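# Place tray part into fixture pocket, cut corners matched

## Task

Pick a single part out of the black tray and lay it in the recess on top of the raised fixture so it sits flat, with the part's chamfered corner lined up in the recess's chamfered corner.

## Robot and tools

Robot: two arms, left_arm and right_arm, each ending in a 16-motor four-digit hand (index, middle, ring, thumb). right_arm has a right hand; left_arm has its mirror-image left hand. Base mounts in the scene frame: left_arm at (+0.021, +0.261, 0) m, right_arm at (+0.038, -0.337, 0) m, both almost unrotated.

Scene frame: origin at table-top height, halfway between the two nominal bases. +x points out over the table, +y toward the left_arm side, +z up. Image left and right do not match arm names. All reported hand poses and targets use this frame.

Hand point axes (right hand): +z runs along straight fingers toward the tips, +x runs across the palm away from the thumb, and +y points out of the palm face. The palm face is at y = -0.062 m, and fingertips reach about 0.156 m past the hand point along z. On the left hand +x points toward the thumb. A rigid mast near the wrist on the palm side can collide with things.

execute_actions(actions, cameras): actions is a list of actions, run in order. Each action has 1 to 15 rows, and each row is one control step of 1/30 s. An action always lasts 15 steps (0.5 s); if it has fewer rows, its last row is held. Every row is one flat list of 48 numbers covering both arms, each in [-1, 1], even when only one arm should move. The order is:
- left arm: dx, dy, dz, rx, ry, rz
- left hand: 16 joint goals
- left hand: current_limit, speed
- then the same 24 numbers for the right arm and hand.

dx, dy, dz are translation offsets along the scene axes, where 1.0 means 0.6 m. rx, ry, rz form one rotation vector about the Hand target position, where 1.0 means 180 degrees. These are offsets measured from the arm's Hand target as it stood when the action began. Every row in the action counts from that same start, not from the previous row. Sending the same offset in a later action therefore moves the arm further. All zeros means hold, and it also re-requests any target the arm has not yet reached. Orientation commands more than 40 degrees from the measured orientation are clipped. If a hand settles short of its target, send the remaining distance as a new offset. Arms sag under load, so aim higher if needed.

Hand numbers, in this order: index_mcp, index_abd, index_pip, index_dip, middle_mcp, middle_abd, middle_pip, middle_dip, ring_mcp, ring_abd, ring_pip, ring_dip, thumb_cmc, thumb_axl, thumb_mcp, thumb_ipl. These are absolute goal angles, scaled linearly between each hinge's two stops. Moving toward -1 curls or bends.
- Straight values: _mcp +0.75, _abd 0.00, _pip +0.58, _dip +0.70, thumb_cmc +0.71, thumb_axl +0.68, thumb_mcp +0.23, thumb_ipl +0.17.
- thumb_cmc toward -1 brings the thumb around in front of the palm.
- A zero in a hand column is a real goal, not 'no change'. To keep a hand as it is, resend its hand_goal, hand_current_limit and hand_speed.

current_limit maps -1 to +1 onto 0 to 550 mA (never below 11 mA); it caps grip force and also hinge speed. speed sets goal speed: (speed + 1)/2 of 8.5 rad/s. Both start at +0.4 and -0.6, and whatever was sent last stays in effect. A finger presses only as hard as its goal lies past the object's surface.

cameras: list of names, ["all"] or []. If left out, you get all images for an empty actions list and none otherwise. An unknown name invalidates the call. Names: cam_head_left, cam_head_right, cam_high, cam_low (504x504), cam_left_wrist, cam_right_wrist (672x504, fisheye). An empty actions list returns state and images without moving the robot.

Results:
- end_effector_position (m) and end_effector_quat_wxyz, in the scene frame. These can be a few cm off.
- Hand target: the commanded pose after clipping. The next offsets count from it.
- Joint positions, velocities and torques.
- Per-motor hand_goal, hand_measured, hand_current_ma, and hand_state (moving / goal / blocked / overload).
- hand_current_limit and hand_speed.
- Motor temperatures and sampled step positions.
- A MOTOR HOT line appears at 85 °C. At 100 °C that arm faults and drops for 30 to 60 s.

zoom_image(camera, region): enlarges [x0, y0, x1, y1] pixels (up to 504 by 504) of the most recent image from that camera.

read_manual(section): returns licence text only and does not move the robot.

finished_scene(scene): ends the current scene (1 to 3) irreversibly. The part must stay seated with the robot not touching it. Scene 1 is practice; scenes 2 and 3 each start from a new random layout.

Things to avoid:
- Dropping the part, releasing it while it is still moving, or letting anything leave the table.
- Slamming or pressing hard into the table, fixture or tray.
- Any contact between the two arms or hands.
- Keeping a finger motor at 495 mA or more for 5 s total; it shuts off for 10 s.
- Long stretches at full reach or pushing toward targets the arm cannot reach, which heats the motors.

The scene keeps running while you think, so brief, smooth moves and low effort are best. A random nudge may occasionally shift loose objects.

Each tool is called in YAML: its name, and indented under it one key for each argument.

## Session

execute_actions:
  actions: []

zoom_image:
  camera: "cam_high"
  region: [230, 190, 430, 390]

Scene clock: 0.00 s.
left_arm: end_effector_position=(+0.2799, +0.3104, +0.3201) hand_goal=(+0.754, +0.000, +0.576, +0.696, +0.754, +0.000, +0.576, +0.696, +0.754, +0.000, +0.576, +0.696, +0.714, +0.678, +0.226, +0.168) hand_measured=(+0.754, +0.000, +0.576, +0.696, +0.754, +0.000, +0.576, +0.696, +0.754, +0.000, +0.576, +0.696, +0.714, +0.678, +0.226, +0.168) hand_current_ma=(+0, +0, +0, +0, +0, +0, +0, +0, +0, +0, +0, +0, +0, +0, +0, +0) hand_state=(goal, goal, goal, goal, goal, goal, goal, goal, goal, goal, goal, goal, goal, goal, goal, goal) hand_current_limit=0.40 hand_speed=-0.60 end_effector_quat_wxyz=(-0.039, +0.652, +0.677, +0.340) | right_arm: end_effector_position=(+0.3491, -0.2191, +0.3927) hand_goal=(+0.754, +0.000, +0.576, +0.696, +0.754, +0.000, +0.576, +0.696, +0.754, +0.000, +0.576, +0.696, +0.714, +0.678, +0.226, +0.168) hand_measured=(+0.754, +0.000, +0.576, +0.696, +0.754, +0.000, +0.576, +0.696, +0.754, +0.000, +0.576, +0.696, +0.714, +0.678, +0.226, +0.168) hand_current_ma=(+0, +0, +0, +0, +0, +0, +0, +0, +0, +0, +0, +0, +0, +0, +0, +0) hand_state=(goal, goal, goal, goal, goal, goal, goal, goal, goal, goal, goal, goal, goal, goal, goal, goal) hand_current_limit=0.40 hand_speed=-0.60 end_effector_quat_wxyz=(+0.235, +0.426, +0.626, +0.609)
Joint positions: left_arm=[-0.41 0.579 0.803 -1.602 -0.676 -0.386] | right_arm=[0.37 0.356 0.426 -0.223 -0.266 0.189]
Joint velocities: within noise
Joint torques (N m): no reading
Motor temperatures (°C): left_arm=[32 26 39 26 26 23] | right_arm=[26 29 33 25 28 24]
Heat: left arm: hottest elbow 39 °C; right arm: hottest elbow 33 °C.
Hand target: left_arm +0.2820, +0.3096, +0.3335; -0.026, +0.647, +0.679, +0.345 | right_arm +0.3466, -0.2199, +0.4136; +0.243, +0.417, +0.619, +0.620
camera_calibration:
cam_left_wrist: T_world_to_cam=[[-0.449651, -0.622805, -0.640256, 0.488212], [-0.822817, 0.00991358, 0.56822, -0.00425411], [-0.347543, 0.782314, -0.516912, 0.14144], [0, 0, 0, 1]] pos_world=[0.265181, 0.193452, 0.38811]
cam_right_wrist: T_world_to_cam=[[0.539756, -0.706761, 0.457332, -0.494585], [-0.513045, -0.70689, -0.48692, 0.164731], [0.66742, 0.0281861, -0.744148, 0.187175], [0, 0, 0, 1]] pos_world=[0.226546, -0.238383, 0.445687]

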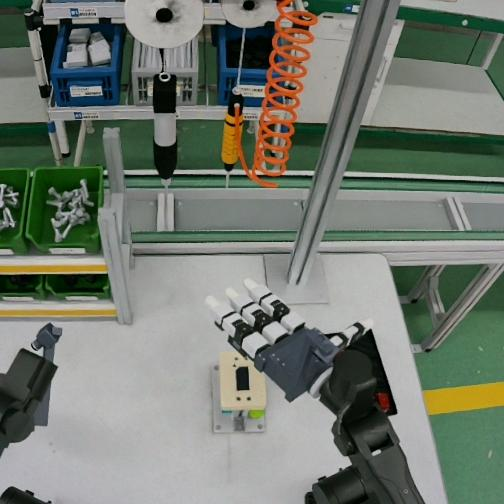

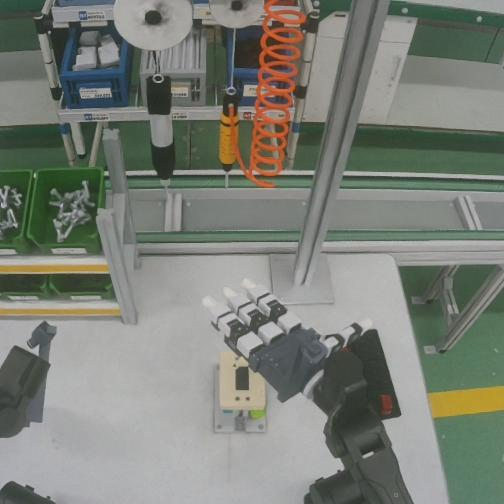

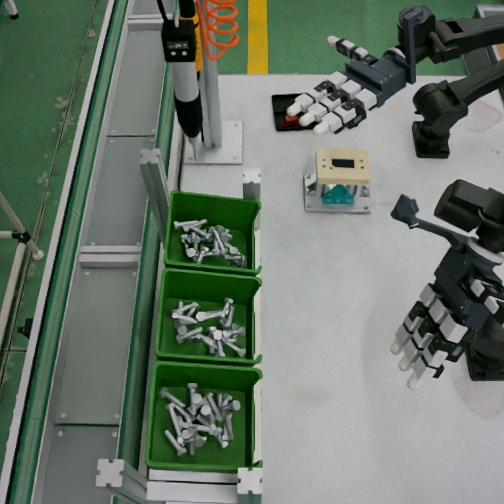

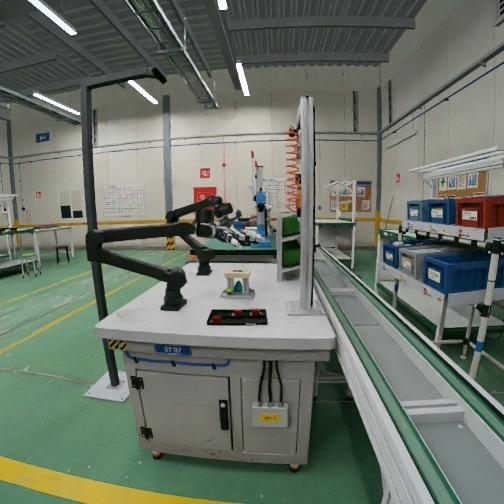

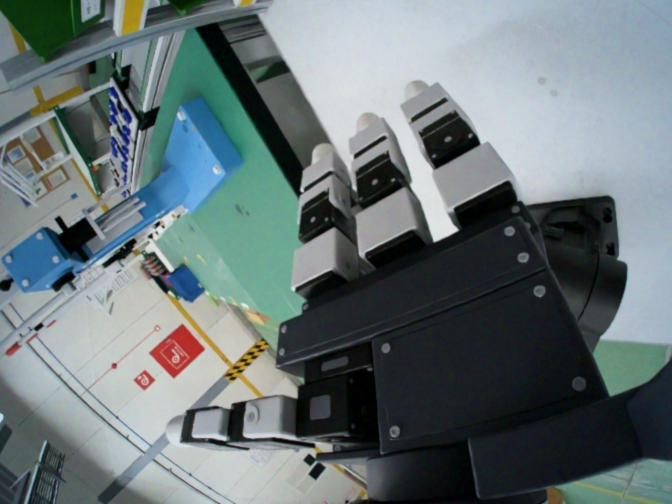

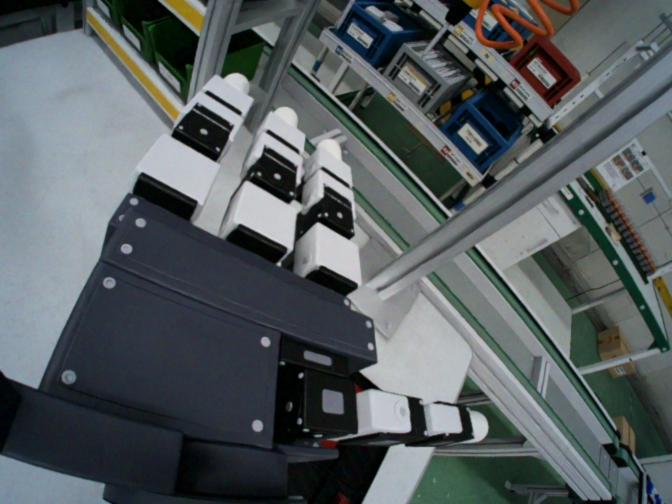

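Scaled by 2.520 from the camera's 504x504 image, which has a finer 720x720 frame.

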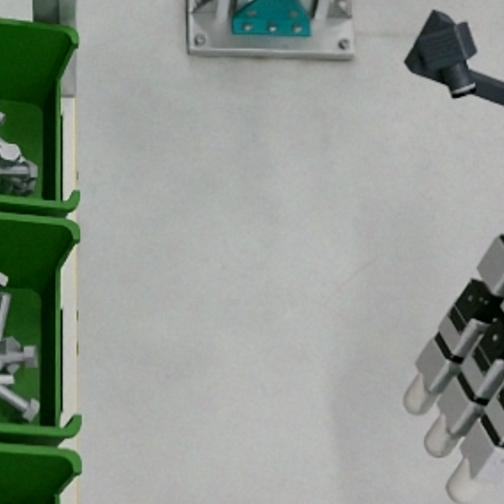

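execute_actions:
  actions:
    - [[0,0,0,0,0,0,0.754,0,0.576,0.696,0.754,0,0.576,0.696,0.754,0,0.576,0.696,0.714,0.678,0.226,0.168,0.4,-0.6,0.0,-0.028,0,-0.0268,0.0533,-0.0211,0.754,0.015,0.576,0.696,0.754,-0.015,0.576,0.696,0.89,0,-1,-0.6,0.714,0.678,0.226,0.168,0.4,-0.6]]
    - [[0,0,0,0,0,0,0.754,0,0.576,0.696,0.754,0,0.576,0.696,0.754,0,0.576,0.696,0.714,0.678,0.226,0.168,0.4,-0.6,0.0,-0.028,0,-0.0268,0.0533,-0.0211,0.754,0.015,0.576,0.696,0.754,-0.015,0.576,0.696,0.89,0,-1,-0.6,0.714,0.678,0.226,0.168,0.4,-0.6]]
    - [[0,0,0,0,0,0,0.754,0,0.576,0.696,0.754,0,0.576,0.696,0.754,0,0.576,0.696,0.714,0.678,0.226,0.168,0.4,-0.6,0.0,-0.028,0,-0.0268,0.0533,-0.0211,0.754,0.015,0.576,0.696,0.754,-0.015,0.576,0.696,0.89,0,-1,-0.6,0.714,0.678,0.226,0.168,0.4,-0.6]]
    - [[0,0,0,0,0,0,0.754,0,0.576,0.696,0.754,0,0.576,0.696,0.754,0,0.576,0.696,0.714,0.678,0.226,0.168,0.4,-0.6,0.0,-0.028,0,-0.0268,0.0533,-0.0211,0.754,0.015,0.576,0.696,0.754,-0.015,0.576,0.696,0.89,0,-1,-0.6,0.714,0.678,0.226,0.168,0.4,-0.6]]
    - [[0,0,0,0,0,0,0.754,0,0.576,0.696,0.754,0,0.576,0.696,0.754,0,0.576,0.696,0.714,0.678,0.226,0.168,0.4,-0.6,0.0,-0.028,0,-0.0268,0.0533,-0.0211,0.754,0.015,0.576,0.696,0.754,-0.015,0.576,0.696,0.89,0,-1,-0.6,0.714,0.678,0.226,0.168,0.4,-0.6]]
    - [[0,0,0,0,0,0,0.754,0,0.576,0.696,0.754,0,0.576,0.696,0.754,0,0.576,0.696,0.714,0.678,0.226,0.168,0.4,-0.6,0.0,-0.028,0,-0.0268,0.0533,-0.0211,0.754,0.015,0.576,0.696,0.754,-0.015,0.576,0.696,0.89,0,-1,-0.6,0.714,0.678,0.226,0.168,0.4,-0.6]]
  cameras: ["cam_head_left", "cam_head_right", "cam_high", "cam_right_wrist"]

Scene clock: 10.70 s.
left_arm: end_effector_position=(+0.2799, +0.3104, +0.3201) hand_goal=(+0.754, +0.000, +0.576, +0.696, +0.754, +0.000, +0.576, +0.696, +0.754, +0.000, +0.576, +0.696, +0.714, +0.678, +0.226, +0.168) hand_measured=(+0.754, +0.000, +0.576, +0.696, +0.754, +0.000, +0.576, +0.696, +0.754, +0.000, +0.576, +0.696, +0.716, +0.678, +0.224, +0.168) hand_current_ma=(+0, +0, +0, +0, +0, +0, +0, +0, +0, +0, +0, +0, +0, +0, +0, +0) hand_state=(goal, goal, goal, goal, goal, goal, goal, goal, goal, goal, goal, goal, goal, goal, goal, goal) hand_current_limit=0.40 hand_speed=-0.60 end_effector_quat_wxyz=(-0.039, +0.652, +0.677, +0.340) | right_arm: end_effector_position=(+0.3439, -0.3167, +0.3929) hand_goal=(+0.754, +0.016, +0.576, +0.696, +0.754, -0.014, +0.576, +0.696, +0.890, +0.000, -1.000, -0.600, +0.714, +0.678, +0.226, +0.168) hand_measured=(+0.758, +0.014, +0.576, +0.696, +0.760, -0.012, +0.576, +0.696, +0.896, +0.000, -0.996, -0.598, +0.720, +0.678, +0.224, +0.168) hand_current_ma=(+8, -1, +1, +0, +9, +3, +1, +0, +8, +0, +7, +3, +10, -1, -4, +0) hand_state=(goal, goal, goal, goal, goal, goal, goal, goal, goal, goal, goal, goal, goal, goal, goal, goal) hand_current_limit=0.40 hand_speed=-0.60 end_effector_quat_wxyz=(+0.114, +0.690, +0.706, +0.111)
Joint positions: left_arm=[-0.41 0.579 0.803 -1.602 -0.676 -0.386] | right_arm=[0.273 0.788 1.204 -1.676 0.076 0.206]
Joint torques (N m): left_arm=[0.67 1.61 10.71 1.09 -0.74 -0.04] | right_arm=[-0.91 -0.26 12.56 0.99 0.19 0.1]
Heat: left arm: hottest elbow 40 °C; right arm: hottest elbow 37 °C.
Hand target: left_arm +0.2820, +0.3096, +0.3335; -0.026, +0.647, +0.679, +0.345 | right_arm +0.3465, -0.3206, +0.4138; +0.123, +0.696, +0.696, +0.124
Off the commanded pose: left_arm 0.014 m, 2 deg | right_arm 0.021 m, 2 deg.
Step readings (end_effector_position of left_arm | right_arm):
0: (+0.2799, +0.3104, +0.3201) | (+0.3491, -0.2191, +0.3927)
1: (+0.2799, +0.3104, +0.3201) | (+0.3492, -0.2192, +0.3922)
2: (+0.2799, +0.3104, +0.3201) | (+0.3497, -0.2199, +0.3899)
4: (+0.2799, +0.3104, +0.3201) | (+0.3507, -0.2231, +0.3806)
8: (+0.2799, +0.3104, +0.3201) | (+0.3503, -0.2301, +0.3727)
15: (+0.2799, +0.3104, +0.3201) | (+0.3481, -0.2324, +0.3819)
16: (+0.2799, +0.3104, +0.3201) | (+0.3481, -0.2329, +0.3821)
17: (+0.2799, +0.3104, +0.3201) | (+0.3477, -0.2344, +0.3807)
19: (+0.2799, +0.3104, +0.3201) | (+0.3463, -0.2405, +0.3777)
23: (+0.2799, +0.3104, +0.3201) | (+0.3442, -0.2492, +0.3856)
30: (+0.2799, +0.3104, +0.3201) | (+0.3449, -0.2511, +0.3897)
31: (+0.2799, +0.3104, +0.3201) | (+0.3451, -0.2513, +0.3883)
32: (+0.2799, +0.3104, +0.3201) | (+0.3448, -0.2528, +0.3857)
34: (+0.2799, +0.3104, +0.3201) | (+0.3443, -0.2585, +0.3809)
38: (+0.2799, +0.3104, +0.3201) | (+0.3457, -0.2658, +0.3864)
45: (+0.2799, +0.3104, +0.3201) | (+0.3449, -0.2676, +0.3893)
46: (+0.2799, +0.3104, +0.3201) | (+0.3447, -0.2683, +0.3887)
47: (+0.2799, +0.3104, +0.3201) | (+0.3438, -0.2698, +0.3871)
49: (+0.2799, +0.3104, +0.3201) | (+0.3423, -0.2760, +0.3847)
53: (+0.2799, +0.3104, +0.3201) | (+0.3455, -0.2821, +0.3909)
60: (+0.2799, +0.3104, +0.3201) | (+0.3450, -0.2839, +0.3893)
61: (+0.2799, +0.3104, +0.3201) | (+0.3445, -0.2842, +0.3889)
62: (+0.2799, +0.3104, +0.3201) | (+0.3432, -0.2863, +0.3880)
64: (+0.2799, +0.3104, +0.3201) | (+0.3410, -0.2925, +0.3881)
68: (+0.2799, +0.3104, +0.3201) | (+0.3447, -0.2979, +0.3954)
75: (+0.2799, +0.3104, +0.3201) | (+0.3451, -0.2992, +0.3897)
76: (+0.2799, +0.3104, +0.3201) | (+0.3446, -0.2997, +0.3898)
77: (+0.2799, +0.3104, +0.3201) | (+0.3432, -0.3018, +0.3892)
79: (+0.2799, +0.3104, +0.3201) | (+0.3406, -0.3084, +0.3909)
83: (+0.2799, +0.3104, +0.3201) | (+0.3431, -0.3146, +0.4001)
90: (+0.2799, +0.3104, +0.3201) | (+0.3449, -0.3160, +0.3915)
camera_calibration:
cam_right_wrist: T_world_to_cam=[[0.623344, -0.745662, 0.235438, -0.514747], [-0.719635, -0.429266, 0.545761, -0.153578], [-0.305888, -0.509626, -0.804185, 0.381529], [0, 0, 0, 1]] pos_world=[0.327049, -0.255316, 0.511828]
Images, in order (width x height): cam_head_left 504x504, cam_head_right 504x504, cam_high 504x504, cam_right_wrist 672x504.

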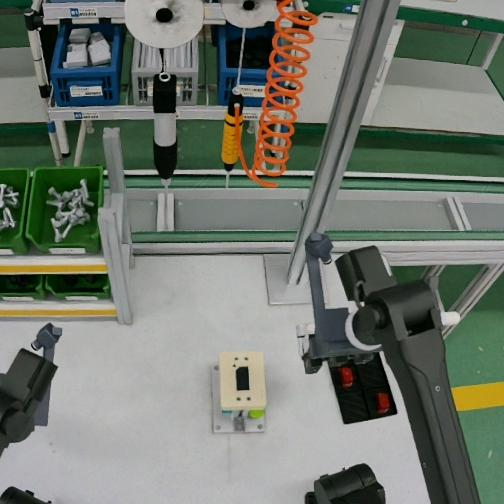

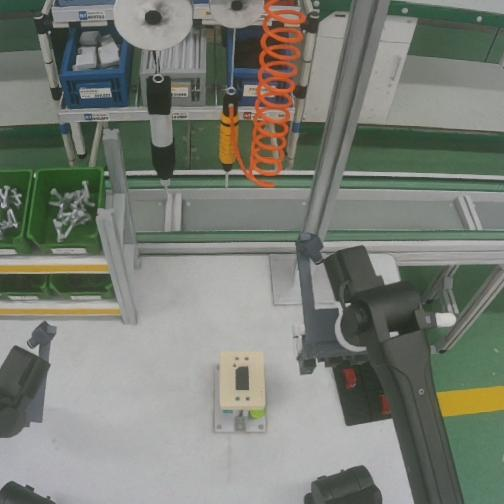

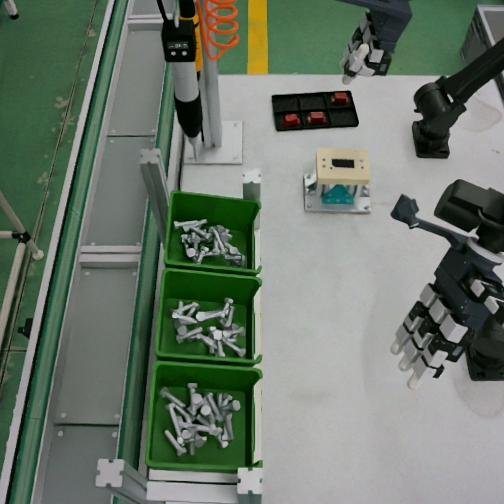

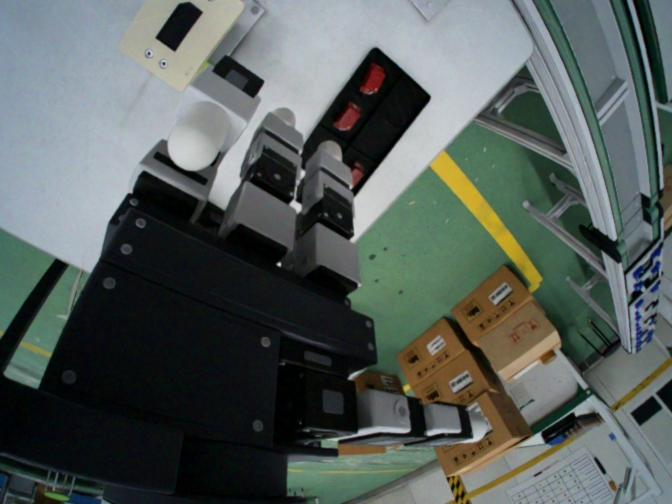

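zoom_image:
  camera: "cam_high"
  region: [260, 80, 380, 200]

zoom_image:
  camera: "cam_right_wrist"
  region: [290, 30, 450, 190]

zoom_image:
  camera: "cam_head_right"
  region: [200, 330, 400, 450]

zoom_image:
  camera: "cam_right_wrist"
  region: [110, 0, 250, 100]

Scaled by 4.200 from the camera's 504x504 image, which has a finer 720x720 frame.

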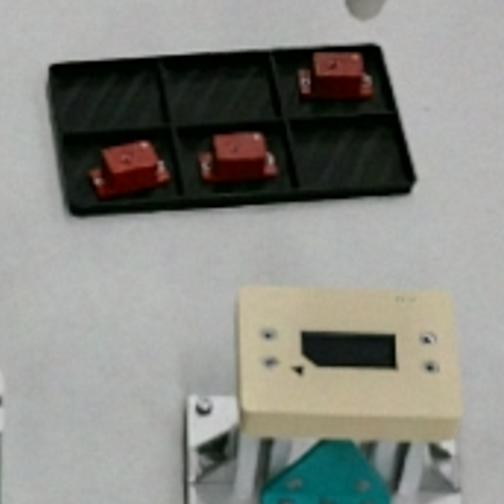

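Scaled by 3.150 from the camera's 672x504 image, which has a finer 960x720 frame.

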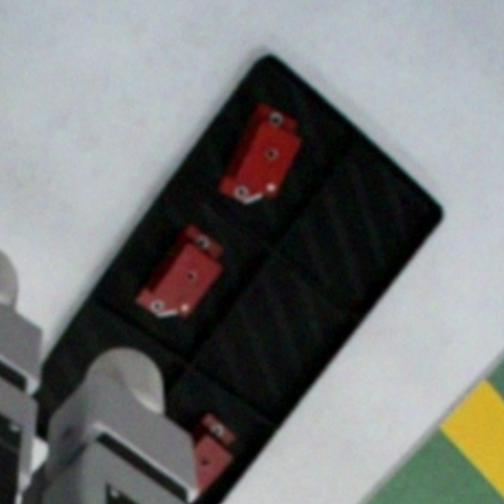

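Scaled by 2.520 from the camera's 504x504 image, which has a finer 720x720 frame.

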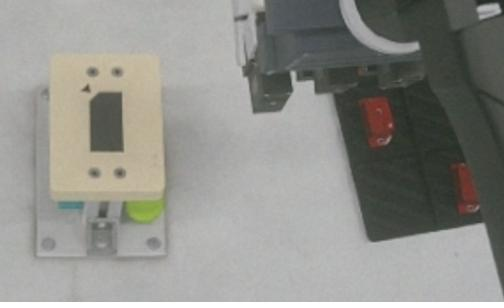

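Scaled by 3.600 from the camera's 672x504 image, which has a finer 960x720 frame.

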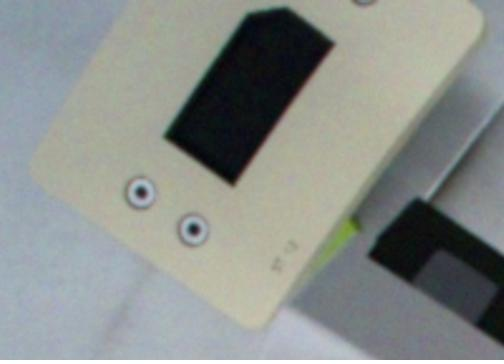

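zoom_image:
  camera: "cam_high"
  region: [300, 100, 340, 140]

zoom_image:
  camera: "cam_high"
  region: [310, 140, 380, 190]

zoom_image:
  camera: "cam_right_wrist"
  region: [270, 80, 390, 200]

Scaled by 12.600 from the camera's 504x504 image, which has a finer 720x720 frame.

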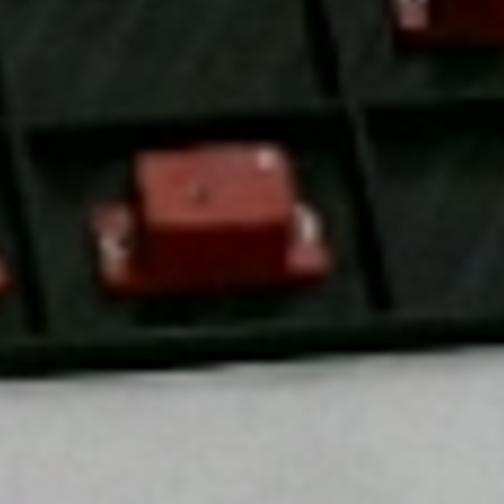

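Scaled by 7.200 from the camera's 504x504 image, which has a finer 720x720 frame.

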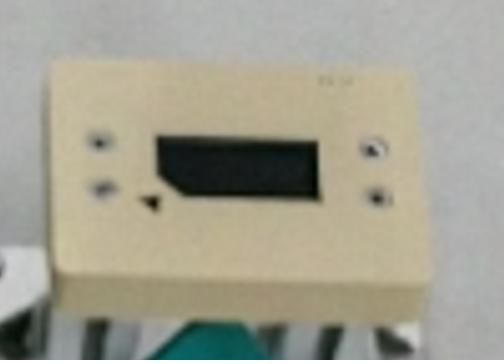

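Scaled by 4.200 from the camera's 672x504 image, which has a finer 960x720 frame.

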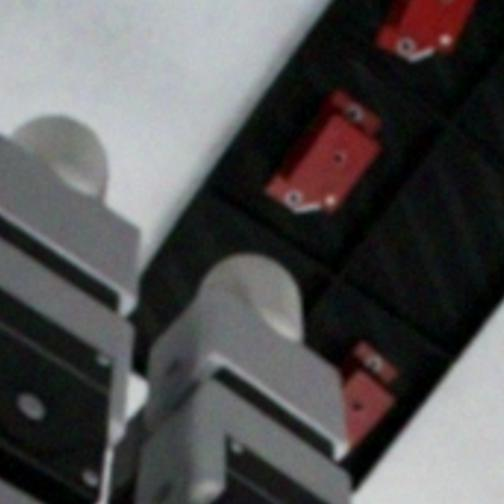

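execute_actions:
  actions:
    - [[0,0,0,0,0,0,0.754,0,0.576,0.696,0.754,0,0.576,0.696,0.754,0,0.576,0.696,0.714,0.678,0.226,0.168,0.4,-0.6,0.0169,-0.0385,-0.0467,0,0,0.0064,0.754,0.015,0.576,0.696,0.754,-0.015,0.576,0.696,0.89,0,-1,-0.6,0.714,0.678,0.226,0.168,0.4,-0.6]]
    - [[0,0,0,0,0,0,0.754,0,0.576,0.696,0.754,0,0.576,0.696,0.754,0,0.576,0.696,0.714,0.678,0.226,0.168,0.4,-0.6,0.0169,-0.0385,-0.0467,0,0,0.0064,0.754,0.015,0.576,0.696,0.754,-0.015,0.576,0.696,0.89,0,-1,-0.6,0.714,0.678,0.226,0.168,0.4,-0.6]]
    - [[0,0,0,0,0,0,0.754,0,0.576,0.696,0.754,0,0.576,0.696,0.754,0,0.576,0.696,0.714,0.678,0.226,0.168,0.4,-0.6,0.0169,-0.0385,-0.0467,0,0,0.0064,0.754,0.015,0.576,0.696,0.754,-0.015,0.576,0.696,0.89,0,-1,-0.6,0.714,0.678,0.226,0.168,0.4,-0.6]]
    - [[0,0,0,0,0,0,0.754,0,0.576,0.696,0.754,0,0.576,0.696,0.754,0,0.576,0.696,0.714,0.678,0.226,0.168,0.4,-0.6,0.0169,-0.0385,-0.0467,0,0,0.0064,0.754,0.015,0.576,0.696,0.754,-0.015,0.576,0.696,0.89,0,-1,-0.6,0.714,0.678,0.226,0.168,0.4,-0.6]]
  cameras: ["cam_high", "cam_right_wrist"]

zoom_image:
  camera: "cam_right_wrist"
  region: [240, 60, 400, 200]

zoom_image:
  camera: "cam_high"
  region: [270, 70, 370, 150]

Scene clock: 42.47 s.
left_arm: end_effector_position=(+0.2799, +0.3104, +0.3201) hand_goal=(+0.754, +0.000, +0.576, +0.696, +0.754, +0.000, +0.576, +0.696, +0.754, +0.000, +0.576, +0.696, +0.714, +0.678, +0.226, +0.168) hand_measured=(+0.754, +0.000, +0.576, +0.696, +0.754, +0.000, +0.576, +0.696, +0.754, +0.000, +0.576, +0.696, +0.716, +0.678, +0.224, +0.168) hand_current_ma=(+0, +0, +0, +0, +0, +0, +0, +0, +0, +0, +0, +0, +0, +0, +0, +0) hand_state=(goal, goal, goal, goal, goal, goal, goal, goal, goal, goal, goal, goal, goal, goal, goal, goal) hand_current_limit=0.40 hand_speed=-0.60 end_effector_quat_wxyz=(-0.039, +0.652, +0.677, +0.340) | right_arm: end_effector_position=(+0.3826, -0.4095, +0.2976) hand_goal=(+0.754, +0.016, +0.576, +0.696, +0.754, -0.014, +0.576, +0.696, +0.890, +0.000, -1.000, -0.600, +0.714, +0.678, +0.226, +0.168) hand_measured=(+0.758, +0.014, +0.576, +0.696, +0.758, -0.012, +0.576, +0.696, +0.894, +0.000, -0.996, -0.598, +0.720, +0.678, +0.224, +0.168) hand_current_ma=(+5, -1, +1, +0, +6, +2, +1, +0, +7, +0, +7, +3, +10, -1, -4, +0) hand_state=(goal, goal, goal, goal, goal, goal, goal, goal, goal, goal, goal, goal, goal, goal, goal, goal) hand_current_limit=0.40 hand_speed=-0.60 end_effector_quat_wxyz=(+0.112, +0.669, +0.724, +0.126)
Joint positions: left_arm=[-0.41 0.579 0.803 -1.602 -0.676 -0.386] | right_arm=[-0.257 0.819 0.951 -1.388 -0.126 -0.348]
Joint torques (N m): left_arm=[0.5 1.55 10.74 0.95 -0.75 -0.05] | right_arm=[-0.91 -1.49 9.94 1.85 -0.18 -0.07]
Motor temperatures (°C): left_arm=[31 26 43 26 27 23] | right_arm=[26 29 39 25 28 24]
Heat: left arm: hottest elbow 43 °C; right arm: hottest elbow 39 °C.
Hand target: left_arm +0.2820, +0.3096, +0.3335; -0.026, +0.647, +0.679, +0.345 | right_arm +0.3871, -0.4131, +0.3016; +0.118, +0.668, +0.724, +0.129
Off the commanded pose: left_arm 0.014 m, 2 deg | right_arm 0.007 m, 1 deg.
Step readings (end_effector_position of left_arm | right_arm):
0: (+0.2799, +0.3104, +0.3201) | (+0.3439, -0.3167, +0.3929)
1: (+0.2799, +0.3104, +0.3201) | (+0.3439, -0.3169, +0.3929)
2: (+0.2799, +0.3104, +0.3201) | (+0.3441, -0.3177, +0.3927)
4: (+0.2799, +0.3104, +0.3201) | (+0.3475, -0.3252, +0.3922)
8: (+0.2799, +0.3104, +0.3201) | (+0.3527, -0.3430, +0.3835)
15: (+0.2799, +0.3104, +0.3201) | (+0.3551, -0.3430, +0.3784)
16: (+0.2799, +0.3104, +0.3201) | (+0.3555, -0.3425, +0.3783)
17: (+0.2799, +0.3104, +0.3201) | (+0.3566, -0.3424, +0.3774)
19: (+0.2799, +0.3104, +0.3201) | (+0.3594, -0.3491, +0.3711)
23: (+0.2799, +0.3104, +0.3201) | (+0.3607, -0.3660, +0.3532)
30: (+0.2799, +0.3104, +0.3201) | (+0.3638, -0.3659, +0.3510)
31: (+0.2799, +0.3104, +0.3201) | (+0.3641, -0.3655, +0.3508)
32: (+0.2799, +0.3104, +0.3201) | (+0.3653, -0.3655, +0.3502)
34: (+0.2799, +0.3104, +0.3201) | (+0.3683, -0.3719, +0.3451)
38: (+0.2799, +0.3104, +0.3201) | (+0.3681, -0.3882, +0.3288)
45: (+0.2799, +0.3104, +0.3201) | (+0.3712, -0.3880, +0.3271)
46: (+0.2799, +0.3104, +0.3201) | (+0.3714, -0.3878, +0.3270)
47: (+0.2799, +0.3104, +0.3201) | (+0.3725, -0.3879, +0.3267)
49: (+0.2799, +0.3104, +0.3201) | (+0.3752, -0.3939, +0.3223)
53: (+0.2799, +0.3104, +0.3201) | (+0.3771, -0.4099, +0.3045)
60: (+0.2799, +0.3104, +0.3201) | (+0.3821, -0.4105, +0.2972)
camera_calibration:
cam_right_wrist: T_world_to_cam=[[0.661133, -0.712387, 0.235388, -0.586538], [-0.702972, -0.478548, 0.526139, -0.134291], [-0.26217, -0.513319, -0.817172, 0.254976], [0, 0, 0, 1]] pos_world=[0.360224, -0.351223, 0.417079]
Images, in order (width x height): cam_high 504x504, cam_right_wrist 672x504.

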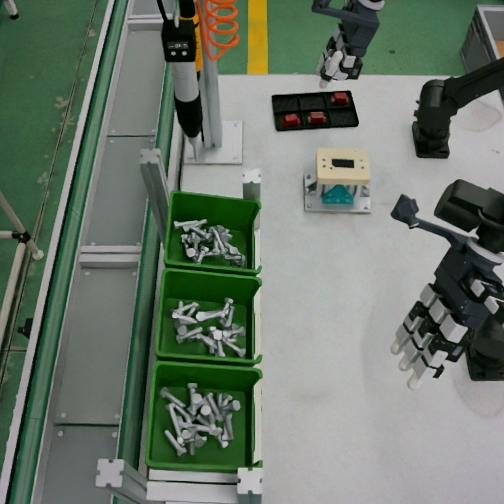

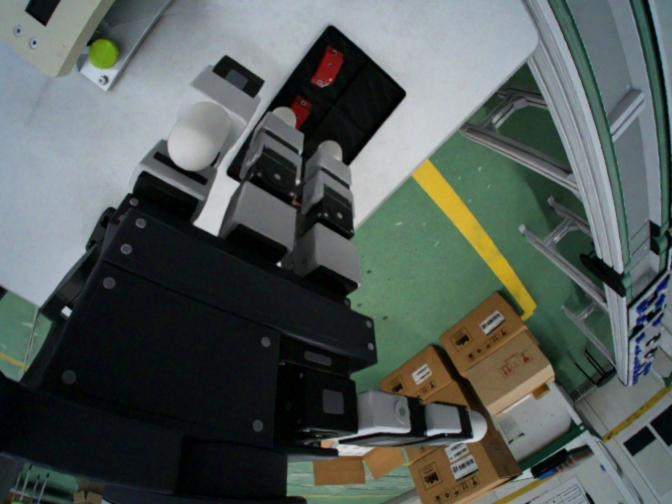

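Scaled by 3.150 from the camera's 672x504 image, which has a finer 960x720 frame.

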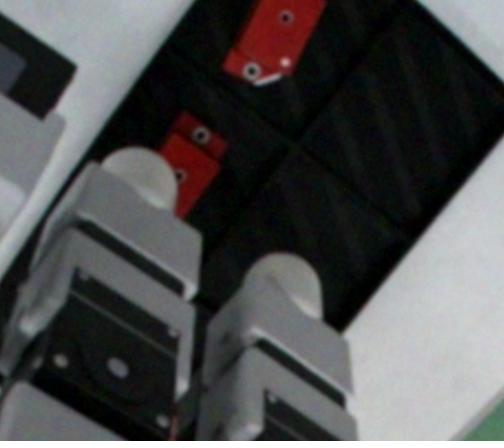

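Scaled by 5.040 from the camera's 504x504 image, which has a finer 720x720 frame.

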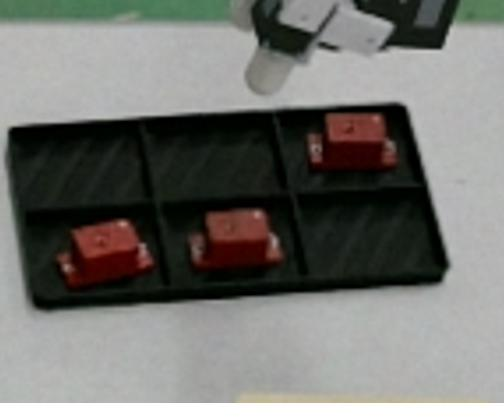

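execute_actions:
  actions:
    - [[0,0,0,0,0,0,0.754,0,0.576,0.696,0.754,0,0.576,0.696,0.754,0,0.576,0.696,0.714,0.678,0.226,0.168,0.4,-0.6,0.003,-0.006,-0.0625,0,0,0,0.754,0.015,0.576,0.696,0.754,-0.015,0.576,0.696,0.89,0,-1,-0.6,0.714,0.678,0.226,0.168,0.4,-0.6]]
    - [[0,0,0,0,0,0,0.754,0,0.576,0.696,0.754,0,0.576,0.696,0.754,0,0.576,0.696,0.714,0.678,0.226,0.168,0.4,-0.6,0.003,-0.006,-0.0625,0,0,0,0.754,0.015,0.576,0.696,0.754,-0.015,0.576,0.696,0.89,0,-1,-0.6,0.714,0.678,0.226,0.168,0.4,-0.6]]
  cameras: ["cam_high", "cam_right_wrist"]

zoom_image:
  camera: "cam_right_wrist"
  region: [250, 60, 370, 180]

zoom_image:
  camera: "cam_high"
  region: [285, 70, 365, 150]

Scene clock: 48.20 s.
left_arm: end_effector_position=(+0.2799, +0.3104, +0.3201) hand_goal=(+0.754, +0.000, +0.576, +0.696, +0.754, +0.000, +0.576, +0.696, +0.754, +0.000, +0.576, +0.696, +0.714, +0.678, +0.226, +0.168) hand_measured=(+0.754, +0.000, +0.576, +0.696, +0.754, +0.000, +0.576, +0.696, +0.754, +0.000, +0.576, +0.696, +0.716, +0.678, +0.224, +0.168) hand_current_ma=(+0, +0, +0, +0, +0, +0, +0, +0, +0, +0, +0, +0, +0, +0, +0, +0) hand_state=(goal, goal, goal, goal, goal, goal, goal, goal, goal, goal, goal, goal, goal, goal, goal, goal) hand_current_limit=0.40 hand_speed=-0.60 end_effector_quat_wxyz=(-0.039, +0.652, +0.677, +0.340) | right_arm: end_effector_position=(+0.3861, -0.4158, +0.2232) hand_goal=(+0.754, +0.016, +0.576, +0.696, +0.754, -0.014, +0.576, +0.696, +0.890, +0.000, -1.000, -0.600, +0.714, +0.678, +0.226, +0.168) hand_measured=(+0.756, +0.014, +0.576, +0.696, +0.758, -0.012, +0.576, +0.696, +0.894, +0.000, -0.996, -0.598, +0.720, +0.678, +0.224, +0.168) hand_current_ma=(+4, -1, +1, +0, +5, +2, +1, +0, +6, +0, +7, +3, +9, -1, -4, +0) hand_state=(goal, goal, goal, goal, goal, goal, goal, goal, goal, goal, goal, goal, goal, goal, goal, goal) hand_current_limit=0.40 hand_speed=-0.60 end_effector_quat_wxyz=(+0.112, +0.668, +0.724, +0.126)
Joint positions: left_arm=[-0.41 0.579 0.803 -1.602 -0.676 -0.386] | right_arm=[-0.282 0.828 0.759 -1.189 -0.134 -0.373]
Joint torques (N m): left_arm=[0.67 2.14 10.7 1.02 -0.76 -0.04] | right_arm=[-0.85 -1.26 9.94 1.83 -0.2 -0.12]
Heat: left arm: hottest elbow 44 °C; right arm: hottest elbow 39 °C.
Hand target: left_arm +0.2820, +0.3096, +0.3335; -0.026, +0.647, +0.679, +0.345 | right_arm +0.3907, -0.4203, +0.2264; +0.118, +0.668, +0.724, +0.128
Off the commanded pose: left_arm 0.014 m, 2 deg | right_arm 0.007 m, 1 deg.
Step readings (end_effector_position of left_arm | right_arm):
0: (+0.2799, +0.3104, +0.3201) | (+0.3826, -0.4095, +0.2976)
1: (+0.2799, +0.3104, +0.3201) | (+0.3827, -0.4094, +0.2973)
2: (+0.2799, +0.3104, +0.3201) | (+0.3837, -0.4100, +0.2961)
4: (+0.2799, +0.3104, +0.3201) | (+0.3860, -0.4111, +0.2883)
8: (+0.2799, +0.3104, +0.3201) | (+0.3826, -0.4119, +0.2634)
15: (+0.2799, +0.3104, +0.3201) | (+0.3840, -0.4124, +0.2594)
16: (+0.2799, +0.3104, +0.3201) | (+0.3843, -0.4125, +0.2595)
17: (+0.2799, +0.3104, +0.3201) | (+0.3854, -0.4127, +0.2586)
19: (+0.2799, +0.3104, +0.3201) | (+0.3875, -0.4142, +0.2517)
23: (+0.2799, +0.3104, +0.3201) | (+0.3836, -0.4153, +0.2287)
30: (+0.2799, +0.3104, +0.3201) | (+0.3855, -0.4158, +0.2228)
camera_calibration:
cam_right_wrist: T_world_to_cam=[[0.662407, -0.710763, 0.236715, -0.575883], [-0.702806, -0.480189, 0.524865, -0.0961334], [-0.259387, -0.514039, -0.817608, 0.190557], [0, 0, 0, 1]] pos_world=[0.363334, -0.357525, 0.342578]
Images, in order (width x height): cam_high 504x504, cam_right_wrist 672x504.

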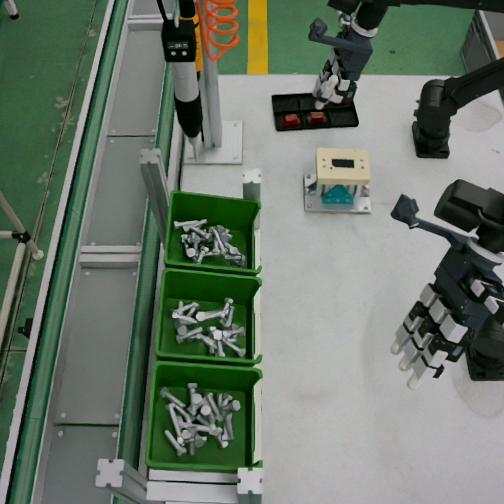

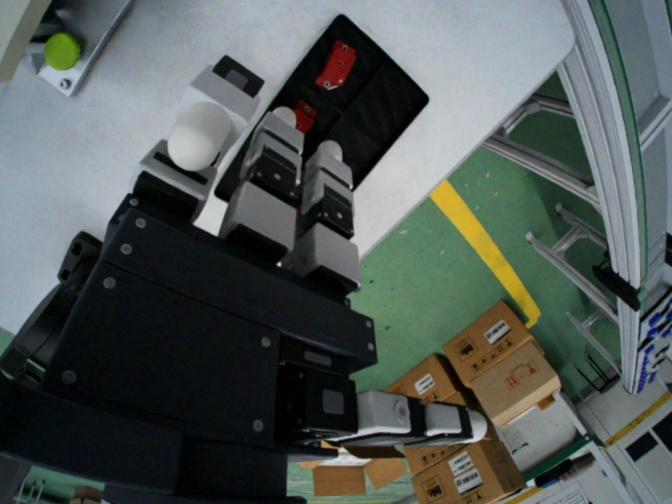

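Scaled by 4.200 from the camera's 672x504 image, which has a finer 960x720 frame.

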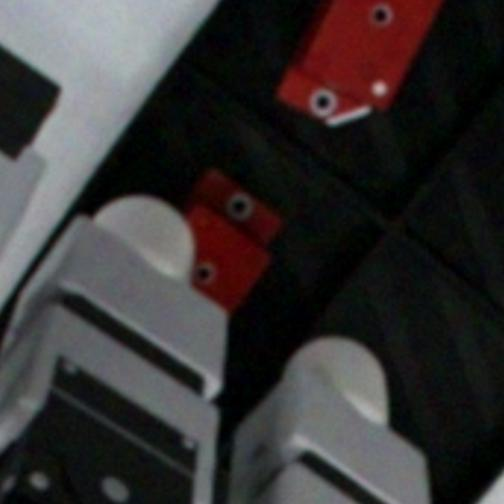

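Scaled by 6.300 from the camera's 504x504 image, which has a finer 720x720 frame.

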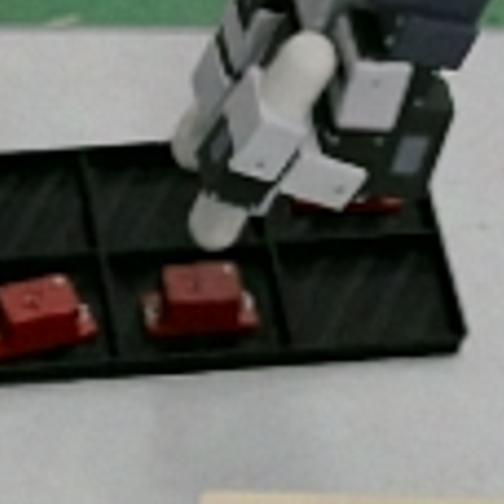

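execute_actions:
  actions:
    - [[0,0,0,0,0,0,0.754,0,0.576,0.696,0.754,0,0.576,0.696,0.754,0,0.576,0.696,0.714,0.678,0.226,0.168,0.4,-0.6,-0.001,-0.0015,-0.0475,0,0,0,0.754,0.01,0.576,0.696,0.754,-0.01,0.576,0.696,0.89,0,-1,-0.6,0.714,0.678,0.226,0.168,0.4,-0.6]]
    - [[0,0,0,0,0,0,0.754,0,0.576,0.696,0.754,0,0.576,0.696,0.754,0,0.576,0.696,0.714,0.678,0.226,0.168,0.4,-0.6,-0.001,-0.0015,-0.0475,0,0,0,0.754,0.01,0.576,0.696,0.754,-0.01,0.576,0.696,0.89,0,-1,-0.6,0.714,0.678,0.226,0.168,0.4,-0.6]]
  cameras: ["cam_high", "cam_right_wrist"]

zoom_image:
  camera: "cam_right_wrist"
  region: [260, 80, 350, 170]

zoom_image:
  camera: "cam_high"
  region: [295, 85, 345, 135]

Scene clock: 55.37 s.
left_arm: end_effector_position=(+0.2799, +0.3104, +0.3201) hand_goal=(+0.754, +0.000, +0.576, +0.696, +0.754, +0.000, +0.576, +0.696, +0.754, +0.000, +0.576, +0.696, +0.714, +0.678, +0.226, +0.168) hand_measured=(+0.754, +0.000, +0.576, +0.696, +0.754, +0.000, +0.576, +0.696, +0.754, +0.000, +0.576, +0.696, +0.716, +0.678, +0.224, +0.168) hand_current_ma=(+0, +0, +0, +0, +0, +0, +0, +0, +0, +0, +0, +0, +0, +0, +0, +0) hand_state=(goal, goal, goal, goal, goal, goal, goal, goal, goal, goal, goal, goal, goal, goal, goal, goal) hand_current_limit=0.40 hand_speed=-0.60 end_effector_quat_wxyz=(-0.039, +0.652, +0.677, +0.340) | right_arm: end_effector_position=(+0.3851, -0.4177, +0.1669) hand_goal=(+0.754, +0.010, +0.576, +0.696, +0.754, -0.010, +0.576, +0.696, +0.890, +0.000, -1.000, -0.600, +0.714, +0.678, +0.226, +0.168) hand_measured=(+0.756, +0.012, +0.576, +0.696, +0.758, -0.012, +0.576, +0.696, +0.894, +0.000, -0.996, -0.598, +0.720, +0.678, +0.224, +0.168) hand_current_ma=(+4, +3, +1, +0, +5, -2, +1, +0, +6, +0, +7, +3, +9, -1, -4, +0) hand_state=(goal, goal, goal, goal, goal, goal, goal, goal, goal, goal, goal, goal, goal, goal, goal, goal) hand_current_limit=0.40 hand_speed=-0.60 end_effector_quat_wxyz=(+0.113, +0.668, +0.724, +0.127)
Joint positions: left_arm=[-0.41 0.579 0.803 -1.602 -0.676 -0.386] | right_arm=[-0.292 0.855 0.622 -1.025 -0.137 -0.383]
Joint torques (N m): left_arm=[0.67 1.38 10.71 1.05 -0.74 -0.05] | right_arm=[-1.08 -1.32 9.63 1.89 -0.21 -0.1]
Heat: left arm: hottest elbow 44 °C; right arm: hottest elbow 40 °C.
Hand target: left_arm +0.2820, +0.3096, +0.3335; -0.026, +0.647, +0.679, +0.345 | right_arm +0.3895, -0.4221, +0.1695; +0.118, +0.668, +0.724, +0.129
Off the commanded pose: left_arm 0.014 m, 2 deg | right_arm 0.007 m, 1 deg.
Step readings (end_effector_position of left_arm | right_arm):
0: (+0.2799, +0.3104, +0.3201) | (+0.3861, -0.4158, +0.2232)
1: (+0.2799, +0.3104, +0.3201) | (+0.3861, -0.4158, +0.2231)
2: (+0.2799, +0.3104, +0.3201) | (+0.3869, -0.4161, +0.2226)
4: (+0.2799, +0.3104, +0.3201) | (+0.3882, -0.4168, +0.2178)
8: (+0.2799, +0.3104, +0.3201) | (+0.3844, -0.4164, +0.2005)
15: (+0.2799, +0.3104, +0.3201) | (+0.3854, -0.4167, +0.1953)
16: (+0.2799, +0.3104, +0.3201) | (+0.3856, -0.4168, +0.1954)
17: (+0.2799, +0.3104, +0.3201) | (+0.3863, -0.4170, +0.1949)
19: (+0.2799, +0.3104, +0.3201) | (+0.3875, -0.4177, +0.1903)
23: (+0.2799, +0.3104, +0.3201) | (+0.3839, -0.4173, +0.1730)
30: (+0.2799, +0.3104, +0.3201) | (+0.3847, -0.4176, +0.1665)
camera_calibration:
cam_right_wrist: T_world_to_cam=[[0.66213, -0.710671, 0.237762, -0.563346], [-0.703442, -0.480033, 0.524154, -0.0677777], [-0.258368, -0.51431, -0.81776, 0.142841], [0, 0, 0, 1]] pos_world=[0.362236, -0.359425, 0.286278]
Images, in order (width x height): cam_high 504x504, cam_right_wrist 672x504.

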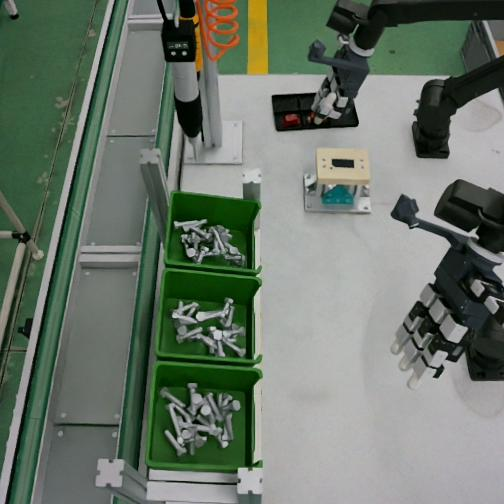

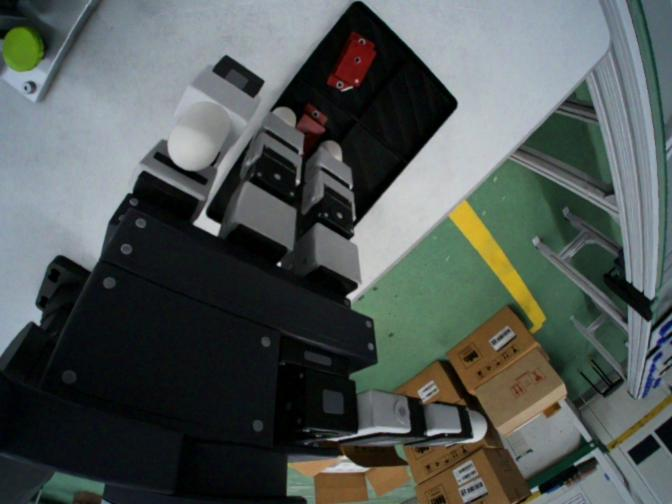

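Scaled by 5.600 from the camera's 672x504 image, which has a finer 960x720 frame.

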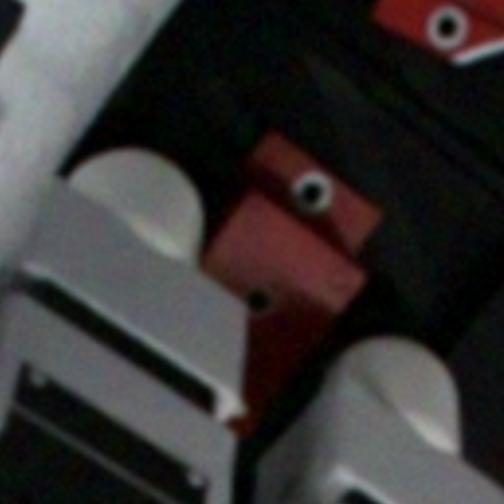

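Scaled by 10.080 from the camera's 504x504 image, which has a finer 720x720 frame.

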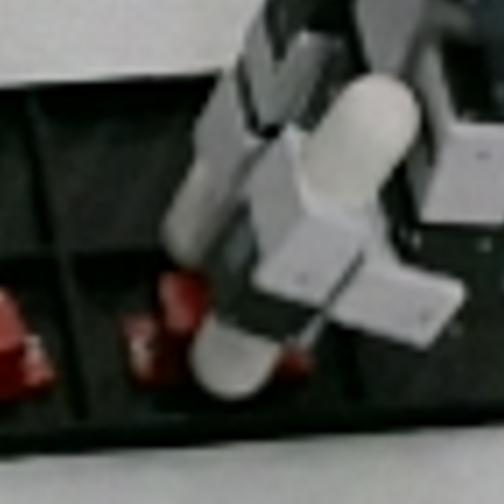

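execute_actions:
  actions:
    - [[0,0,0,0,0,0,0.754,0,0.576,0.696,0.754,0,0.576,0.696,0.754,0,0.576,0.696,0.714,0.678,0.226,0.168,0.4,-0.6,0.0005,-0.0025,-0.015,0,0,0,0.754,0.0,0.576,0.696,0.754,0,0.576,0.696,0.89,0,-1,-0.6,0.714,0.678,0.226,0.168,0.4,-0.6]]
  cameras: ["cam_high", "cam_right_wrist"]

zoom_image:
  camera: "cam_right_wrist"
  region: [260, 80, 350, 170]

zoom_image:
  camera: "cam_high"
  region: [295, 85, 345, 135]

Scene clock: 60.07 s.
left_arm: end_effector_position=(+0.2799, +0.3104, +0.3201) hand_goal=(+0.754, +0.000, +0.576, +0.696, +0.754, +0.000, +0.576, +0.696, +0.754, +0.000, +0.576, +0.696, +0.714, +0.678, +0.226, +0.168) hand_measured=(+0.754, +0.000, +0.576, +0.696, +0.754, +0.000, +0.576, +0.696, +0.754, +0.000, +0.576, +0.696, +0.716, +0.678, +0.224, +0.168) hand_current_ma=(+0, +0, +0, +0, +0, +0, +0, +0, +0, +0, +0, +0, +0, +0, +0, +0) hand_state=(goal, goal, goal, goal, goal, goal, goal, goal, goal, goal, goal, goal, goal, goal, goal, goal) hand_current_limit=0.40 hand_speed=-0.60 end_effector_quat_wxyz=(-0.039, +0.652, +0.677, +0.340) | right_arm: end_effector_position=(+0.3875, -0.4182, +0.1636) hand_goal=(+0.754, +0.000, +0.576, +0.696, +0.754, +0.000, +0.576, +0.696, +0.890, +0.000, -1.000, -0.600, +0.714, +0.678, +0.226, +0.168) hand_measured=(+0.754, -0.010, +0.576, +0.696, +0.758, -0.004, +0.576, +0.696, +0.894, +0.000, -0.996, -0.598, +0.720, +0.678, +0.224, +0.168) hand_current_ma=(+0, -16, +0, +0, +5, -3, +1, +0, +6, +0, +7, +3, +9, -1, -4, +0) hand_state=(goal, goal, goal, goal, goal, goal, goal, goal, goal, goal, goal, goal, goal, goal, goal, goal) hand_current_limit=0.40 hand_speed=-0.60 end_effector_quat_wxyz=(+0.117, +0.666, +0.725, +0.131)
Joint positions: left_arm=[-0.41 0.579 0.803 -1.602 -0.676 -0.386] | right_arm=[-0.295 0.861 0.61 -0.996 -0.144 -0.389]
Joint torques (N m): left_arm=[0.79 1.61 10.8 0.96 -0.74 -0.06] | right_arm=[-1.03 -0.79 9.01 1.88 -0.07 -0.1]
Heat: left arm: hottest elbow 45 °C; right arm: hottest elbow 40 °C.
Hand target: left_arm +0.2820, +0.3096, +0.3335; -0.026, +0.647, +0.679, +0.345 | right_arm +0.3898, -0.4236, +0.1606; +0.118, +0.668, +0.724, +0.129
Off the commanded pose: left_arm 0.014 m, 2 deg | right_arm 0.007 m, 0 deg.
Step readings (end_effector_position of left_arm | right_arm):
0: (+0.2799, +0.3104, +0.3201) | (+0.3851, -0.4177, +0.1669)
1: (+0.2799, +0.3104, +0.3201) | (+0.3852, -0.4177, +0.1669)
2: (+0.2799, +0.3104, +0.3201) | (+0.3855, -0.4178, +0.1670)
4: (+0.2799, +0.3104, +0.3201) | (+0.3864, -0.4184, +0.1666)
8: (+0.2799, +0.3104, +0.3201) | (+0.3870, -0.4185, +0.1644)
15: (+0.2799, +0.3104, +0.3201) | (+0.3875, -0.4182, +0.1635)
camera_calibration:
cam_right_wrist: T_world_to_cam=[[0.662131, -0.707835, 0.246074, -0.564667], [-0.707951, -0.483155, 0.515138, -0.0626676], [-0.245741, -0.515297, -0.821024, 0.135731], [0, 0, 0, 1]] pos_world=[0.362872, -0.360027, 0.282671]
Images, in order (width x height): cam_high 504x504, cam_right_wrist 672x504.

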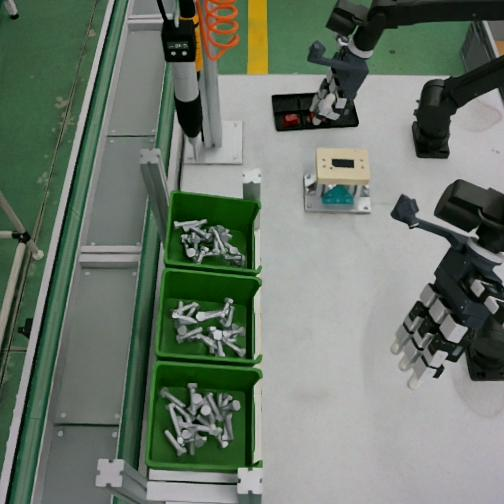

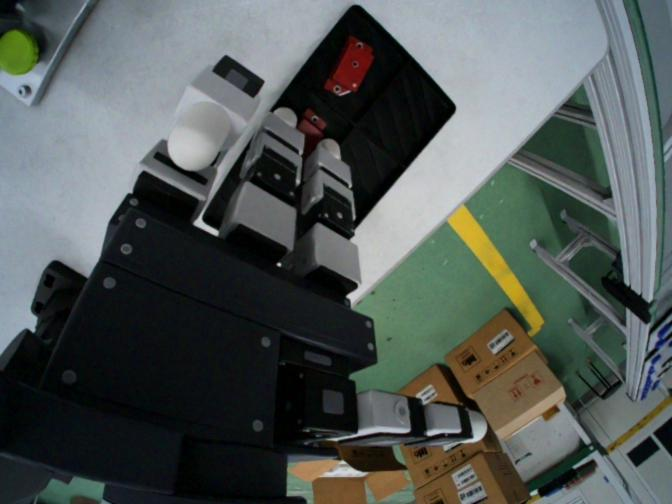

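Scaled by 5.600 from the camera's 672x504 image, which has a finer 960x720 frame.

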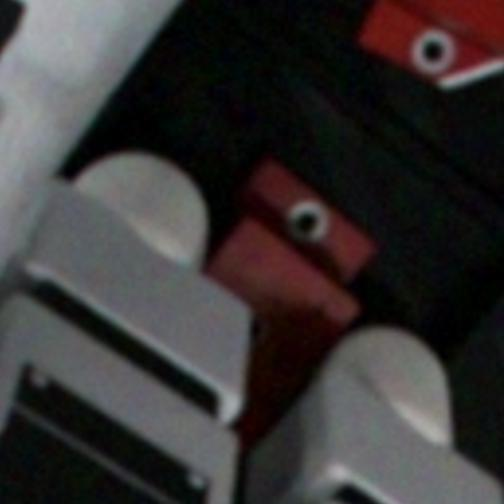

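Scaled by 10.080 from the camera's 504x504 image, which has a finer 720x720 frame.

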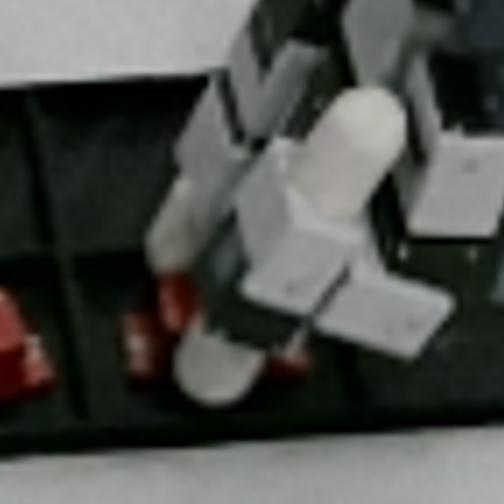

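zoom_image:
  camera: "cam_right_wrist"
  region: [285, 95, 345, 155]

zoom_image:
  camera: "cam_high"
  region: [302, 100, 332, 130]

Scaled by 8.400 from the camera's 672x504 image, which has a finer 960x720 frame.

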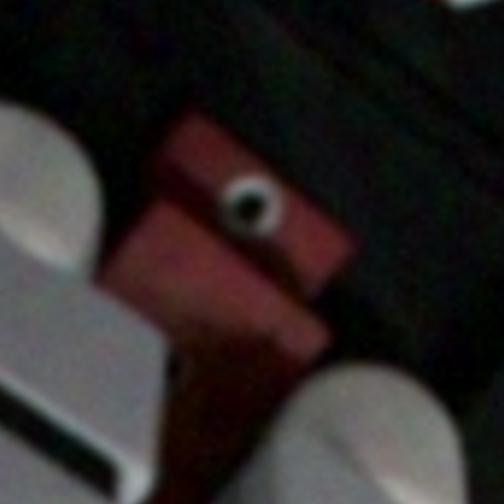

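Scaled by 16.800 from the camera's 504x504 image, which has a finer 720x720 frame.

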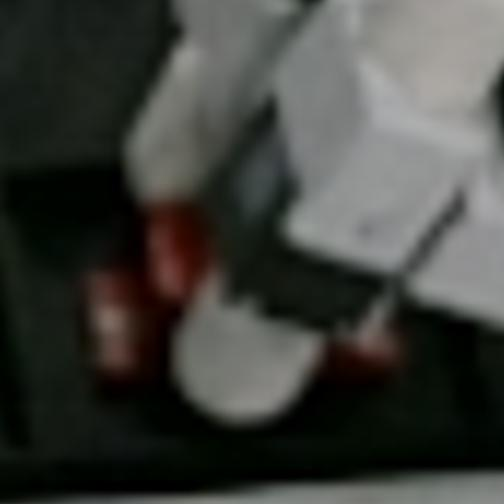

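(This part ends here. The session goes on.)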